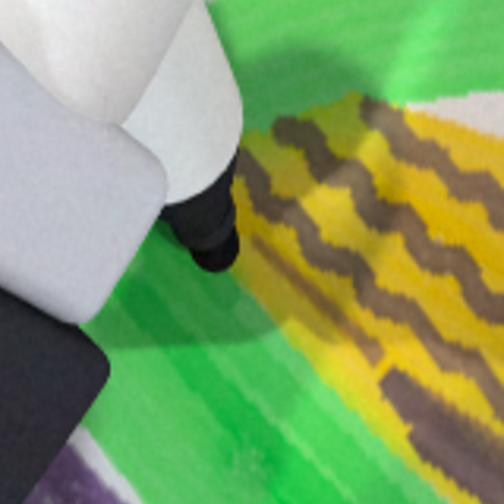

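Request:
{"op": "move", "data": {"target": [0,0,0,0,0,0,-0.1,0,-0.32,0.614,-0.085,0,-0.325,0.61,-0.1,0,-0.32,0.612,-0.81,0.678,0.24,0.175,0.3,-0.96,-0.00074,0.00031,0.00023,0,0,0,-0.165,0,-0.345,0.6,-0.12,0,-0.34,0.6,-0.165,0,-0.345,0.6,-0.81,0.678,-0.05,0.1,0.75,-0.9], "speed": 0.01}}

Request:
{"op": "move", "data": {"target": [0,0,0,0,0,0,-0.1,0,-0.32,0.614,-0.085,0,-0.325,0.61,-0.1,0,-0.32,0.612,-0.81,0.678,0.24,0.175,0.3,-0.96,-0.00074,0.00031,0.00023,0,0,0,-0.165,0,-0.345,0.6,-0.12,0,-0.34,0.6,-0.165,0,-0.345,0.6,-0.81,0.678,-0.05,0.1,0.75,-0.9], "speed": 0.01}}

Scene clock: 3883.83 s.
left_arm: end_effector_position=(+0.4503, +0.2702, +0.3198) hand_goal=(-0.100, +0.000, -0.320, +0.614, -0.084, +0.000, -0.324, +0.610, -0.100, +0.000, -0.320, +0.612, -0.810, +0.678, +0.240, +0.176) hand_measured=(-0.098, +0.000, -0.314, +0.618, -0.084, +0.000, -0.324, +0.612, -0.100, +0.000, -0.316, +0.616, -0.810, +0.678, +0.236, +0.178) hand_current_ma=(+2, +0, +9, +3, +0, +0, +0, +2, +1, +0, +6, +4, +0, -1, -8, +2) hand_state=(goal, goal, goal, goal, goal, goal, goal, goal, goal, goal, goal, goal, goal, goal, goal, goal) hand_current_limit=0.30 hand_speed=-0.96 end_effector_quat_wxyz=(-0.024, +0.037, +0.831, -0.554) | right_arm: end_effector_position=(+0.5001, +0.5070, +0.0141) hand_goal=(-0.164, +0.000, -0.344, +0.600, -0.120, +0.000, -0.340, +0.600, -0.164, +0.000, -0.344, +0.600, -0.810, +0.678, -0.050, +0.100) hand_measured=(-0.094, +0.004, -0.318, +0.616, -0.080, +0.002, -0.322, +0.610, -0.094, +0.004, -0.318, +0.614, -0.808, +0.676, +0.072, +0.168) hand_current_ma=(+337, +14, +106, +63, +185, +9, +71, +43, +339, +12, +112, +58, +7, -5, +481, +417) hand_state=(blocked, goal, blocked, goal, blocked, goal, goal, goal, blocked, goal, blocked, goal, goal, goal, blocked, blocked) hand_current_limit=0.75 hand_speed=-0.90 end_effector_quat_wxyz=(-0.518, +0.638, +0.483, +0.302)
Joint positions: left_arm=[4.085 -2.103 -0.917 -2.811 1.077 -0.226] | right_arm=[0.326 -0.737 1.465 0.23 0.349 -2.104]
Joint torques (N m): left_arm=[-7.67 37.73 26.55 -0.6 0.92 1.79] | right_arm=[-8.52 -39.97 -8.29 -1.14 -3.53 -1.34]
Wrist force (N, zeroed by zero_wrist_force on right_arm): left_arm=[-0.6 -0.8 -0.6] | right_arm=[0.0 0.1 -0.1]
Wrist torque (N m, zeroed by zero_wrist_force on right_arm): left_arm=[0.01 -0.03 -0.29] | right_arm=[0.02 0.00 0.01]
Wrist force, peak (N, zeroed by zero_wrist_force on right_arm): left_arm=[-0.5 -0.9 -0.7] | right_arm=[0.5 -0.2 -0.1]
Hand target: left_arm +0.4503, +0.2702, +0.3198; -0.024, +0.037, +0.831, -0.554 | right_arm +0.5001, +0.5070, +0.0140; -0.519, +0.638, +0.483, +0.302
Off the commanded pose: left_arm 0.000 m, 0 deg | right_arm 0.000 m, 0 deg.
move: done

Scene clock: 3884.53 s.
left_arm: end_effector_position=(+0.4503, +0.2702, +0.3198) hand_goal=(-0.100, +0.000, -0.320, +0.614, -0.084, +0.000, -0.324, +0.610, -0.100, +0.000, -0.320, +0.612, -0.810, +0.678, +0.240, +0.176) hand_measured=(-0.098, +0.000, -0.314, +0.618, -0.084, +0.000, -0.324, +0.612, -0.100, +0.000, -0.316, +0.616, -0.810, +0.678, +0.236, +0.178) hand_current_ma=(+2, +0, +9, +3, +0, +0, +0, +2, +1, +0, +6, +4, +0, -1, -8, +2) hand_state=(goal, goal, goal, goal, goal, goal, goal, goal, goal, goal, goal, goal, goal, goal, goal, goal) hand_current_limit=0.30 hand_speed=-0.96 end_effector_quat_wxyz=(-0.024, +0.037, +0.831, -0.554) | right_arm: end_effector_position=(+0.5001, +0.5070, +0.0136) hand_goal=(-0.164, +0.000, -0.344, +0.600, -0.120, +0.000, -0.340, +0.600, -0.164, +0.000, -0.344, +0.600, -0.810, +0.678, -0.050, +0.100) hand_measured=(-0.094, +0.004, -0.318, +0.616, -0.080, +0.002, -0.322, +0.610, -0.094, +0.004, -0.318, +0.614, -0.808, +0.676, +0.072, +0.168) hand_current_ma=(+337, +14, +106, +63, +185, +9, +71, +43, +339, +12, +112, +58, +7, -5, +481, +417) hand_state=(blocked, goal, blocked, goal, blocked, goal, goal, goal, blocked, goal, blocked, goal, goal, goal, blocked, blocked) hand_current_limit=0.75 hand_speed=-0.90 end_effector_quat_wxyz=(-0.519, +0.638, +0.483, +0.302)
Joint positions: left_arm=[4.085 -2.103 -0.917 -2.811 1.077 -0.226] | right_arm=[0.326 -0.736 1.465 0.229 0.349 -2.104]
Joint torques (N m): left_arm=[-7.26 37.42 26.37 -0.58 0.9 1.8] | right_arm=[-10.18 -39.66 -9.09 -1.34 -3.66 -1.59]
Wrist force (N, zeroed by zero_wrist_force on right_arm): left_arm=[-0.5 -0.8 -0.7] | right_arm=[0.1 -0.4 -0.2]
Wrist torque (N m, zeroed by zero_wrist_force on right_arm): left_arm=[0.03 -0.04 -0.29] | right_arm=[-0.02 0.00 0.00]
Wrist force, peak (N, zeroed by zero_wrist_force on right_arm): left_arm=[-0.5 -0.8 -0.7] | right_arm=[-0.1 -0.2 -0.4]
Hand target: left_arm +0.4503, +0.2702, +0.3198; -0.024, +0.037, +0.831, -0.554 | right_arm +0.5001, +0.5070, +0.0135; -0.519, +0.638, +0.483, +0.302
Off the commanded pose: left_arm 0.000 m, 0 deg | right_arm 0.000 m, 0 deg.
move: done

Request:
{"op": "move", "data": {"target": [0,0,0,0,0,0,-0.1,0,-0.32,0.614,-0.085,0,-0.325,0.61,-0.1,0,-0.32,0.612,-0.81,0.678,0.24,0.175,0.3,-0.96,-0.00074,0.00031,0.00023,0,0,0,-0.165,0,-0.345,0.6,-0.12,0,-0.34,0.6,-0.165,0,-0.345,0.6,-0.81,0.678,-0.05,0.1,0.75,-0.9], "speed": 0.01}}

Request:
{"op": "move", "data": {"target": [0,0,0,0,0,0,-0.1,0,-0.32,0.614,-0.085,0,-0.325,0.61,-0.1,0,-0.32,0.612,-0.81,0.678,0.24,0.175,0.3,-0.96,-0.00074,0.00031,0.00023,0,0,0,-0.165,0,-0.345,0.6,-0.12,0,-0.34,0.6,-0.165,0,-0.345,0.6,-0.81,0.678,-0.05,0.1,0.75,-0.9], "speed": 0.01, "cameras": ["cam_right_wrist"]}}

Request:
{"op": "zoom_image", "data": {"camera": "cam_right_wrist", "region": [560, 160, 672, 272]}}

Scene clock: 3888.70 s.
left_arm: end_effector_position=(+0.4503, +0.2702, +0.3198) hand_goal=(-0.100, +0.000, -0.320, +0.614, -0.084, +0.000, -0.324, +0.610, -0.100, +0.000, -0.320, +0.612, -0.810, +0.678, +0.240, +0.176) hand_measured=(-0.098, +0.000, -0.314, +0.618, -0.084, +0.000, -0.324, +0.612, -0.100, +0.000, -0.316, +0.616, -0.810, +0.678, +0.236, +0.178) hand_current_ma=(+2, +0, +9, +3, +0, +0, +0, +2, +1, +0, +6, +4, +0, -1, -8, +2) hand_state=(goal, goal, goal, goal, goal, goal, goal, goal, goal, goal, goal, goal, goal, goal, goal, goal) hand_current_limit=0.30 hand_speed=-0.96 end_effector_quat_wxyz=(-0.024, +0.037, +0.831, -0.554) | right_arm: end_effector_position=(+0.5001, +0.5070, +0.0131) hand_goal=(-0.164, +0.000, -0.344, +0.600, -0.120, +0.000, -0.340, +0.600, -0.164, +0.000, -0.344, +0.600, -0.810, +0.678, -0.050, +0.100) hand_measured=(-0.094, +0.004, -0.318, +0.614, -0.080, +0.002, -0.322, +0.610, -0.094, +0.004, -0.318, +0.614, -0.808, +0.676, +0.072, +0.168) hand_current_ma=(+336, +14, +105, +57, +185, +9, +71, +42, +339, +12, +112, +58, +6, -5, +481, +417) hand_state=(blocked, goal, blocked, goal, blocked, goal, goal, goal, blocked, goal, blocked, goal, goal, goal, blocked, blocked) hand_current_limit=0.75 hand_speed=-0.90 end_effector_quat_wxyz=(-0.519, +0.638, +0.483, +0.302)
Joint positions: left_arm=[4.085 -2.103 -0.917 -2.811 1.077 -0.226] | right_arm=[0.326 -0.735 1.465 0.228 0.349 -2.104]
Joint torques (N m): left_arm=[-7.41 36.79 26.83 -0.61 0.91 1.75] | right_arm=[-9.49 -39.4 -8.36 -1.05 -3.5 -0.73]
Wrist force (N, zeroed by zero_wrist_force on right_arm): left_arm=[-0.3 -0.4 -0.6] | right_arm=[1.8 -0.8 -0.3]
Wrist torque (N m, zeroed by zero_wrist_force on right_arm): left_arm=[0.08 -0.07 -0.29] | right_arm=[-0.04 -0.08 -0.04]
Wrist force, peak (N, zeroed by zero_wrist_force on right_arm): left_arm=[-0.7 -0.9 -0.6] | right_arm=[2.1 -0.6 -0.3]
Hand target: left_arm +0.4503, +0.2702, +0.3198; -0.024, +0.037, +0.831, -0.554 | right_arm +0.5001, +0.5070, +0.0130; -0.519, +0.638, +0.483, +0.302
Off the commanded pose: left_arm 0.000 m, 0 deg | right_arm 0.000 m, 0 deg.
move: done

Scene clock: 3889.40 s.
left_arm: end_effector_position=(+0.4503, +0.2702, +0.3198) hand_goal=(-0.100, +0.000, -0.320, +0.614, -0.084, +0.000, -0.324, +0.610, -0.100, +0.000, -0.320, +0.612, -0.810, +0.678, +0.240, +0.176) hand_measured=(-0.098, +0.000, -0.314, +0.618, -0.084, +0.000, -0.324, +0.612, -0.100, +0.000, -0.316, +0.616, -0.810, +0.678, +0.236, +0.178) hand_current_ma=(+2, +0, +9, +3, +0, +0, +0, +2, +1, +0, +6, +4, +0, -1, -8, +2) hand_state=(goal, goal, goal, goal, goal, goal, goal, goal, goal, goal, goal, goal, goal, goal, goal, goal) hand_current_limit=0.30 hand_speed=-0.96 end_effector_quat_wxyz=(-0.024, +0.037, +0.831, -0.554) | right_arm: end_effector_position=(+0.5001, +0.5070, +0.0126) hand_goal=(-0.164, +0.000, -0.344, +0.600, -0.120, +0.000, -0.340, +0.600, -0.164, +0.000, -0.344, +0.600, -0.810, +0.678, -0.050, +0.100) hand_measured=(-0.094, +0.002, -0.322, +0.612, -0.080, +0.002, -0.322, +0.608, -0.094, +0.002, -0.318, +0.614, -0.810, +0.676, +0.072, +0.168) hand_current_ma=(+333, +9, +93, +47, +184, +6, +71, +32, +339, +8, +112, +58, +2, -5, +481, +417) hand_state=(blocked, goal, blocked, goal, blocked, goal, goal, goal, blocked, goal, blocked, goal, goal, goal, blocked, blocked) hand_current_limit=0.75 hand_speed=-0.90 end_effector_quat_wxyz=(-0.519, +0.638, +0.483, +0.302)
Joint positions: left_arm=[4.085 -2.103 -0.917 -2.811 1.077 -0.226] | right_arm=[0.326 -0.735 1.465 0.227 0.349 -2.104]
Joint torques (N m): left_arm=[-7.23 37.03 26.52 -0.65 1.06 1.76] | right_arm=[-9.17 -38.87 -7.2 -1.02 -3.62 -1.17]
Wrist force (N, zeroed by zero_wrist_force on right_arm): left_arm=[-0.2 -0.9 -0.5] | right_arm=[2.3 -0.3 -0.4]
Wrist torque (N m, zeroed by zero_wrist_force on right_arm): left_arm=[-0.02 -0.08 -0.26] | right_arm=[0.00 -0.14 -0.04]
Wrist force, peak (N, zeroed by zero_wrist_force on right_arm): left_arm=[-0.2 -0.9 -0.5] | right_arm=[2.8 -0.9 -0.3]
Hand target: left_arm +0.4503, +0.2702, +0.3198; -0.024, +0.037, +0.831, -0.554 | right_arm +0.5001, +0.5070, +0.0125; -0.519, +0.638, +0.483, +0.302
Off the commanded pose: left_arm 0.000 m, 0 deg | right_arm 0.000 m, 0 deg.
move: done
camera_calibration:
cam_right_wrist: T_world_to_cam=[[0.248662, -0.232888, -0.940176, 0.0448026], [-0.556232, -0.828985, 0.0582304, 0.64709], [-0.792952, 0.508476, -0.335676, 0.273157], [0, 0, 0, 1]] pos_world=[0.565392, 0.407968, 0.0961344]
Images, in order (width x height): cam_right_wrist 672x504.

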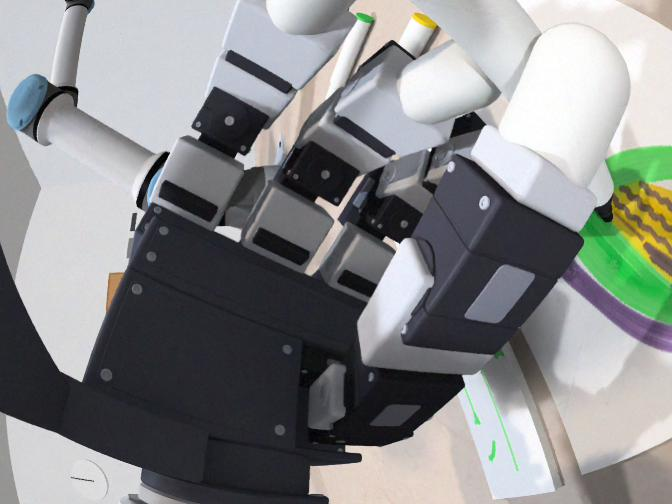

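Scaled by 4.500 from the camera's 672x504 image, which has a finer 960x720 frame.

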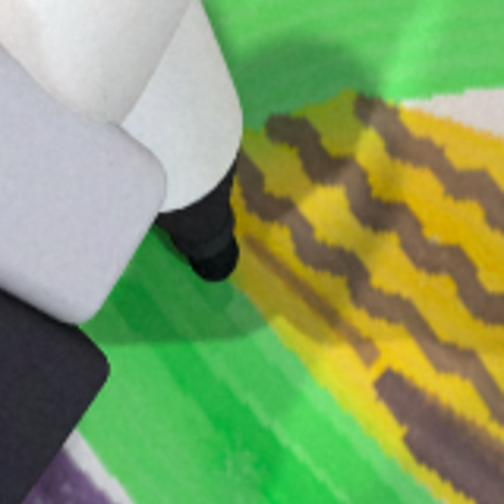

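Request:
{"op": "move", "data": {"target": [[0,0,0,0,0,0,-0.1,0,-0.32,0.614,-0.085,0,-0.325,0.61,-0.1,0,-0.32,0.612,-0.81,0.678,0.24,0.175,0.3,-0.96,-0.00393,0.00389,-0.01934,0,0,0,-0.165,0,-0.345,0.6,-0.12,0,-0.34,0.6,-0.165,0,-0.345,0.6,-0.81,0.678,-0.05,0.1,0.75,-0.9],[0,0,0,0,0,0,-0.1,0,-0.32,0.614,-0.085,0,-0.325,0.61,-0.1,0,-0.32,0.612,-0.81,0.678,0.24,0.175,0.3,-0.96,0.0005,0.00204,-0.02074,0,0,0,-0.165,0,-0.345,0.6,-0.12,0,-0.34,0.6,-0.165,0,-0.345,0.6,-0.81,0.678,-0.05,0.1,0.75,-0.9]], "speed": [0.04, 0.1], "blend": [0, 0]}}

Scene clock: 3899.70 s.
left_arm: end_effector_position=(+0.4503, +0.2702, +0.3198) hand_goal=(-0.100, +0.000, -0.320, +0.614, -0.084, +0.000, -0.324, +0.610, -0.100, +0.000, -0.320, +0.612, -0.810, +0.678, +0.240, +0.176) hand_measured=(-0.098, +0.000, -0.314, +0.618, -0.084, +0.000, -0.324, +0.612, -0.100, +0.000, -0.316, +0.616, -0.810, +0.678, +0.236, +0.178) hand_current_ma=(+2, +0, +9, +3, +0, +0, +0, +2, +1, +0, +6, +4, +0, -1, -8, +2) hand_state=(goal, goal, goal, goal, goal, goal, goal, goal, goal, goal, goal, goal, goal, goal, goal, goal) hand_current_limit=0.30 hand_speed=-0.96 end_effector_quat_wxyz=(-0.024, +0.037, +0.831, -0.554) | right_arm: end_effector_position=(+0.5027, +0.4953, +0.0157) hand_goal=(-0.164, +0.000, -0.344, +0.600, -0.120, +0.000, -0.340, +0.600, -0.164, +0.000, -0.344, +0.600, -0.810, +0.678, -0.050, +0.100) hand_measured=(-0.094, +0.004, -0.322, +0.612, -0.080, +0.002, -0.322, +0.608, -0.094, +0.004, -0.318, +0.614, -0.808, +0.676, +0.072, +0.168) hand_current_ma=(+333, +13, +91, +44, +184, +8, +71, +29, +339, +11, +112, +58, +5, -5, +481, +417) hand_state=(blocked, goal, blocked, goal, blocked, goal, goal, goal, blocked, goal, blocked, goal, goal, goal, blocked, blocked) hand_current_limit=0.75 hand_speed=-0.90 end_effector_quat_wxyz=(-0.519, +0.638, +0.483, +0.302)
Joint positions: left_arm=[4.085 -2.103 -0.917 -2.811 1.077 -0.226] | right_arm=[0.303 -0.735 1.47 0.276 0.336 -2.161]
Joint torques (N m): left_arm=[-6.99 36.46 26.66 -0.57 1.01 1.78] | right_arm=[-10.68 -55.12 -22.38 4.31 -3.87 -1.8]
Wrist force (N, zeroed by zero_wrist_force on right_arm): left_arm=[-0.5 -0.8 -0.7] | right_arm=[-0.1 -0.1 -0.3]
Wrist torque (N m, zeroed by zero_wrist_force on right_arm): left_arm=[0.03 -0.05 -0.29] | right_arm=[0.00 0.03 0.06]
Wrist force, peak (N, zeroed by zero_wrist_force on right_arm): left_arm=[-0.6 -0.7 -0.7] | right_arm=[2.9 -1.0 -0.3]
Hand target: left_arm +0.4503, +0.2702, +0.3198; -0.024, +0.037, +0.831, -0.554 | right_arm +0.5027, +0.4953, +0.0158; -0.519, +0.638, +0.483, +0.302
Off the commanded pose: left_arm 0.000 m, 0 deg | right_arm 0.000 m, 0 deg.
move: done

Request:
{"op": "move", "data": {"target": [[0,0,0,0,0,0,-0.1,0,-0.32,0.614,-0.085,0,-0.325,0.61,-0.1,0,-0.32,0.612,-0.81,0.678,0.24,0.175,0.3,-0.96,0.01182,-0.00492,-0.00373,0,0,0,-0.165,0,-0.345,0.6,-0.12,0,-0.34,0.6,-0.165,0,-0.345,0.6,-0.81,0.678,-0.05,0.1,0.75,-0.9],[0,0,0,0,0,0,-0.1,0,-0.32,0.614,-0.085,0,-0.325,0.61,-0.1,0,-0.32,0.612,-0.81,0.678,0.24,0.175,0.3,-0.96,0.083,-0.2268,0.2619,0,0,0,-0.165,0,-0.345,0.6,-0.12,0,-0.34,0.6,-0.165,0,-0.345,0.6,-0.81,0.678,-0.05,0.1,0.75,-0.9]], "speed": [0.15, 0.3], "blend": [0.004, 0], "cameras": ["cam_above"]}}

Request:
{"op": "zoom_image", "data": {"camera": "cam_above", "region": [318, 250, 368, 300]}}

Request:
{"op": "zoom_image", "data": {"camera": "cam_above", "region": [200, 190, 430, 365]}}

Scene clock: 3907.77 s.
left_arm: end_effector_position=(+0.4503, +0.2702, +0.3198) hand_goal=(-0.100, +0.000, -0.320, +0.614, -0.084, +0.000, -0.324, +0.610, -0.100, +0.000, -0.320, +0.612, -0.810, +0.678, +0.240, +0.176) hand_measured=(-0.098, +0.000, -0.314, +0.618, -0.084, +0.000, -0.324, +0.612, -0.100, +0.000, -0.316, +0.616, -0.810, +0.678, +0.236, +0.178) hand_current_ma=(+2, +0, +9, +3, +0, +0, +0, +2, +1, +0, +6, +4, +0, -1, -8, +2) hand_state=(goal, goal, goal, goal, goal, goal, goal, goal, goal, goal, goal, goal, goal, goal, goal, goal) hand_current_limit=0.30 hand_speed=-0.96 end_effector_quat_wxyz=(-0.024, +0.037, +0.831, -0.554) | right_arm: end_effector_position=(+0.3758, +0.6596, +0.0664) hand_goal=(-0.164, +0.000, -0.344, +0.600, -0.120, +0.000, -0.340, +0.600, -0.164, +0.000, -0.344, +0.600, -0.810, +0.678, -0.050, +0.100) hand_measured=(-0.094, +0.004, -0.322, +0.612, -0.080, +0.004, -0.322, +0.608, -0.094, +0.004, -0.318, +0.614, -0.808, +0.676, +0.072, +0.168) hand_current_ma=(+333, +14, +91, +44, +183, +9, +71, +29, +339, +12, +112, +58, +6, -5, +481, +417) hand_state=(blocked, goal, blocked, goal, blocked, goal, goal, goal, blocked, goal, blocked, goal, goal, goal, blocked, blocked) hand_current_limit=0.75 hand_speed=-0.90 end_effector_quat_wxyz=(-0.519, +0.638, +0.483, +0.302)
Joint positions: left_arm=[4.085 -2.103 -0.917 -2.811 1.077 -0.226] | right_arm=[0.692 -0.895 1.504 -0.115 0.631 -1.585]
Joint torques (N m): left_arm=[-7.75 38.17 26.44 -0.49 0.92 1.68] | right_arm=[10.16 -37.64 -24.8 -2.5 2.18 1.3]
Wrist force (N, zeroed by zero_wrist_force on right_arm): left_arm=[-0.3 -0.4 -0.7] | right_arm=[0.1 -0.2 0.0]
Wrist torque (N m, zeroed by zero_wrist_force on right_arm): left_arm=[0.08 -0.08 -0.28] | right_arm=[-0.03 -0.01 0.01]
Wrist force, peak (N, zeroed by zero_wrist_force on right_arm): left_arm=[-0.6 -0.9 -0.7] | right_arm=[0.3 -1.3 1.4]
Hand target: left_arm +0.4503, +0.2702, +0.3198; -0.024, +0.037, +0.831, -0.554 | right_arm +0.3758, +0.6596, +0.0663; -0.519, +0.638, +0.483, +0.302
Off the commanded pose: left_arm 0.000 m, 0 deg | right_arm 0.000 m, 0 deg.
move: done
Images, in order (width x height): cam_above 672x504.

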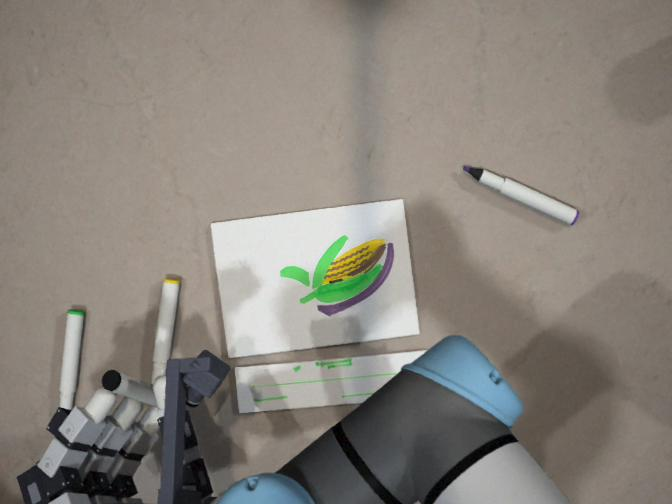

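Scaled by 10.080.

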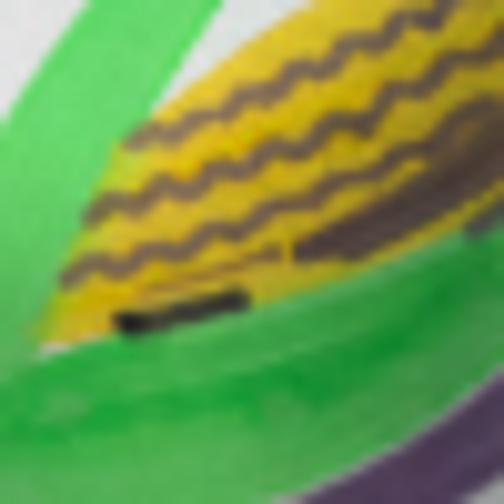

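Scaled by 2.191.

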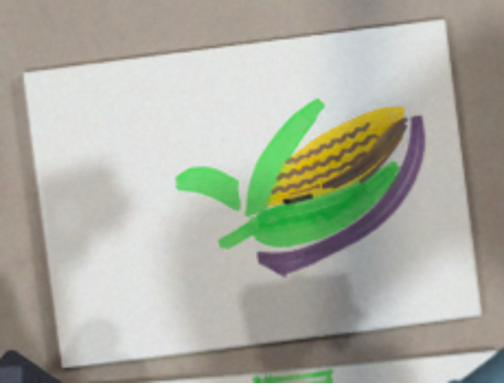

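Request:
{"op": "move", "data": {"target": [[0,0,0,0,0,0,-0.1,0,-0.32,0.614,-0.085,0,-0.325,0.61,-0.1,0,-0.32,0.612,-0.81,0.678,0.24,0.175,0.3,-0.96,-0.06038,0.19857,-0.21182,0,0,0,-0.165,0,-0.345,0.6,-0.12,0,-0.34,0.6,-0.165,0,-0.345,0.6,-0.81,0.678,-0.05,0.1,0.75,-0.9],[0,0,0,0,0,0,-0.1,0,-0.32,0.614,-0.085,0,-0.325,0.61,-0.1,0,-0.32,0.612,-0.81,0.678,0.24,0.175,0.3,-0.96,-0.07515,0.20472,-0.20715,0,0,0,-0.165,0,-0.345,0.6,-0.12,0,-0.34,0.6,-0.165,0,-0.345,0.6,-0.81,0.678,-0.05,0.1,0.75,-0.9],[0,0,0,0,0,0,-0.1,0,-0.32,0.614,-0.085,0,-0.325,0.61,-0.1,0,-0.32,0.612,-0.81,0.678,0.24,0.175,0.3,-0.96,-0.07958,0.20657,-0.20575,0,0,0,-0.165,0,-0.345,0.6,-0.12,0,-0.34,0.6,-0.165,0,-0.345,0.6,-0.81,0.678,-0.05,0.1,0.75,-0.9],[0,0,0,0,0,0,-0.1,0,-0.32,0.614,-0.085,0,-0.325,0.61,-0.1,0,-0.32,0.612,-0.81,0.678,0.24,0.175,0.3,-0.96,-0.07896,0.21353,-0.21295,0,0,0,-0.165,0,-0.345,0.6,-0.12,0,-0.34,0.6,-0.165,0,-0.345,0.6,-0.81,0.678,-0.05,0.1,0.75,-0.9],[0,0,0,0,0,0,-0.1,0,-0.32,0.614,-0.085,0,-0.325,0.61,-0.1,0,-0.32,0.612,-0.81,0.678,0.24,0.175,0.3,-0.96,-0.07854,0.21878,-0.21855,0,0,0,-0.165,0,-0.345,0.6,-0.12,0,-0.34,0.6,-0.165,0,-0.345,0.6,-0.81,0.678,-0.05,0.1,0.75,-0.9],[0,0,0,0,0,0,-0.1,0,-0.32,0.614,-0.085,0,-0.325,0.61,-0.1,0,-0.32,0.612,-0.81,0.678,0.24,0.175,0.3,-0.96,-0.0793,0.2218,-0.22495,0,0,0,-0.165,0,-0.345,0.6,-0.12,0,-0.34,0.6,-0.165,0,-0.345,0.6,-0.81,0.678,-0.05,0.1,0.75,-0.9],[0,0,0,0,0,0,-0.1,0,-0.32,0.614,-0.085,0,-0.325,0.61,-0.1,0,-0.32,0.612,-0.81,0.678,0.24,0.175,0.3,-0.96,-0.08377,0.22502,-0.24335,0,0,0,-0.165,0,-0.345,0.6,-0.12,0,-0.34,0.6,-0.165,0,-0.345,0.6,-0.81,0.678,-0.05,0.1,0.75,-0.9],[0,0,0,0,0,0,-0.1,0,-0.32,0.614,-0.085,0,-0.325,0.61,-0.1,0,-0.32,0.612,-0.81,0.678,0.24,0.175,0.3,-0.96,-0.08852,0.2288,-0.26335,0,0,0,-0.165,0,-0.345,0.6,-0.12,0,-0.34,0.6,-0.165,0,-0.345,0.6,-0.81,0.678,-0.05,0.1,0.75,-0.9],[0,0,0,0,0,0,-0.1,0,-0.32,0.614,-0.085,0,-0.325,0.61,-0.1,0,-0.32,0.612,-0.81,0.678,0.24,0.175,0.3,-0.96,-0.09279,0.23374,-0.28335,0,0,0,-0.165,0,-0.345,0.6,-0.12,0,-0.34,0.6,-0.165,0,-0.345,0.6,-0.81,0.678,-0.05,0.1,0.75,-0.9],[0,0,0,0,0,0,-0.1,0,-0.32,0.614,-0.085,0,-0.325,0.61,-0.1,0,-0.32,0.612,-0.81,0.678,0.24,0.175,0.3,-0.96,-0.09549,0.24119,-0.30175,0,0,0,-0.165,0,-0.345,0.6,-0.12,0,-0.34,0.6,-0.165,0,-0.345,0.6,-0.81,0.678,-0.05,0.1,0.75,-0.9],[0,0,0,0,0,0,-0.1,0,-0.32,0.614,-0.085,0,-0.325,0.61,-0.1,0,-0.32,0.612,-0.81,0.678,0.24,0.175,0.3,-0.96,-0.09692,0.24991,-0.31775,0,0,0,-0.165,0,-0.345,0.6,-0.12,0,-0.34,0.6,-0.165,0,-0.345,0.6,-0.81,0.678,-0.05,0.1,0.75,-0.9],[0,0,0,0,0,0,-0.1,0,-0.32,0.614,-0.085,0,-0.325,0.61,-0.1,0,-0.32,0.612,-0.81,0.678,0.24,0.175,0.3,-0.96,-0.09769,0.25654,-0.32895,0,0,0,-0.165,0,-0.345,0.6,-0.12,0,-0.34,0.6,-0.165,0,-0.345,0.6,-0.81,0.678,-0.05,0.1,0.75,-0.9],[0,0,0,0,0,0,-0.1,0,-0.32,0.614,-0.085,0,-0.325,0.61,-0.1,0,-0.32,0.612,-0.81,0.678,0.24,0.175,0.3,-0.96,-0.09941,0.25546,-0.33295,0,0,0,-0.165,0,-0.345,0.6,-0.12,0,-0.34,0.6,-0.165,0,-0.345,0.6,-0.81,0.678,-0.05,0.1,0.75,-0.9],[0,0,0,0,0,0,-0.1,0,-0.32,0.614,-0.085,0,-0.325,0.61,-0.1,0,-0.32,0.612,-0.81,0.678,0.24,0.175,0.3,-0.96,-0.09498,0.25361,-0.33435,0,0,0,-0.165,0,-0.345,0.6,-0.12,0,-0.34,0.6,-0.165,0,-0.345,0.6,-0.81,0.678,-0.05,0.1,0.75,-0.9]], "speed": [0.3, 0.1, 0.05, 0.05, 0.05, 0.05, 0.05, 0.05, 0.05, 0.05, 0.05, 0.05, 0.05, 0.1], "blend": [0.003, 0, 0, 0.0015, 0.0015, 0.0015, 0.002, 0.003, 0.003, 0.003, 0.002, 0.001, 0, 0]}}

Scene clock: 3944.40 s.
left_arm: end_effector_position=(+0.4503, +0.2702, +0.3198) hand_goal=(-0.100, +0.000, -0.320, +0.614, -0.084, +0.000, -0.324, +0.610, -0.100, +0.000, -0.320, +0.612, -0.810, +0.678, +0.240, +0.176) hand_measured=(-0.098, +0.000, -0.314, +0.618, -0.084, +0.000, -0.324, +0.612, -0.100, +0.000, -0.316, +0.616, -0.810, +0.678, +0.236, +0.178) hand_current_ma=(+2, +0, +9, +3, +0, +0, +0, +2, +1, +0, +6, +4, +0, -1, -8, +2) hand_state=(goal, goal, goal, goal, goal, goal, goal, goal, goal, goal, goal, goal, goal, goal, goal, goal) hand_current_limit=0.30 hand_speed=-0.96 end_effector_quat_wxyz=(-0.024, +0.037, +0.831, -0.554) | right_arm: end_effector_position=(+0.5201, +0.4517, +0.0156) hand_goal=(-0.164, +0.000, -0.344, +0.600, -0.120, +0.000, -0.340, +0.600, -0.164, +0.000, -0.344, +0.600, -0.810, +0.678, -0.050, +0.100) hand_measured=(-0.094, +0.004, -0.324, +0.610, -0.080, +0.004, -0.322, +0.608, -0.094, +0.004, -0.318, +0.614, -0.808, +0.676, +0.074, +0.168) hand_current_ma=(+333, +14, +86, +41, +183, +9, +70, +27, +339, +12, +112, +58, +6, -5, +481, +417) hand_state=(blocked, goal, blocked, goal, blocked, goal, goal, goal, blocked, goal, blocked, goal, goal, goal, blocked, blocked) hand_current_limit=0.75 hand_speed=-0.90 end_effector_quat_wxyz=(-0.519, +0.638, +0.483, +0.302)
Joint positions: left_arm=[4.085 -2.103 -0.917 -2.811 1.077 -0.226] | right_arm=[0.213 -0.691 1.456 0.496 0.298 -2.423]
Joint torques (N m): left_arm=[-7.98 37.69 26.98 -0.37 0.99 1.66] | right_arm=[-11.52 -56.37 -19.89 4.6 -4.15 -1.51]
Wrist force (N, zeroed by zero_wrist_force on right_arm): left_arm=[-0.6 -0.7 -0.7] | right_arm=[0.1 -0.1 -0.2]
Wrist torque (N m, zeroed by zero_wrist_force on right_arm): left_arm=[0.04 -0.04 -0.30] | right_arm=[-0.02 0.00 0.08]
Wrist force, peak (N, zeroed by zero_wrist_force on right_arm): left_arm=[-0.6 -1.0 -0.6] | right_arm=[1.9 -1.2 -0.2]
Hand target: left_arm +0.4503, +0.2702, +0.3198; -0.024, +0.037, +0.831, -0.554 | right_arm +0.5202, +0.4517, +0.0157; -0.519, +0.638, +0.483, +0.302
Off the commanded pose: left_arm 0.000 m, 0 deg | right_arm 0.000 m, 0 deg.
move: done


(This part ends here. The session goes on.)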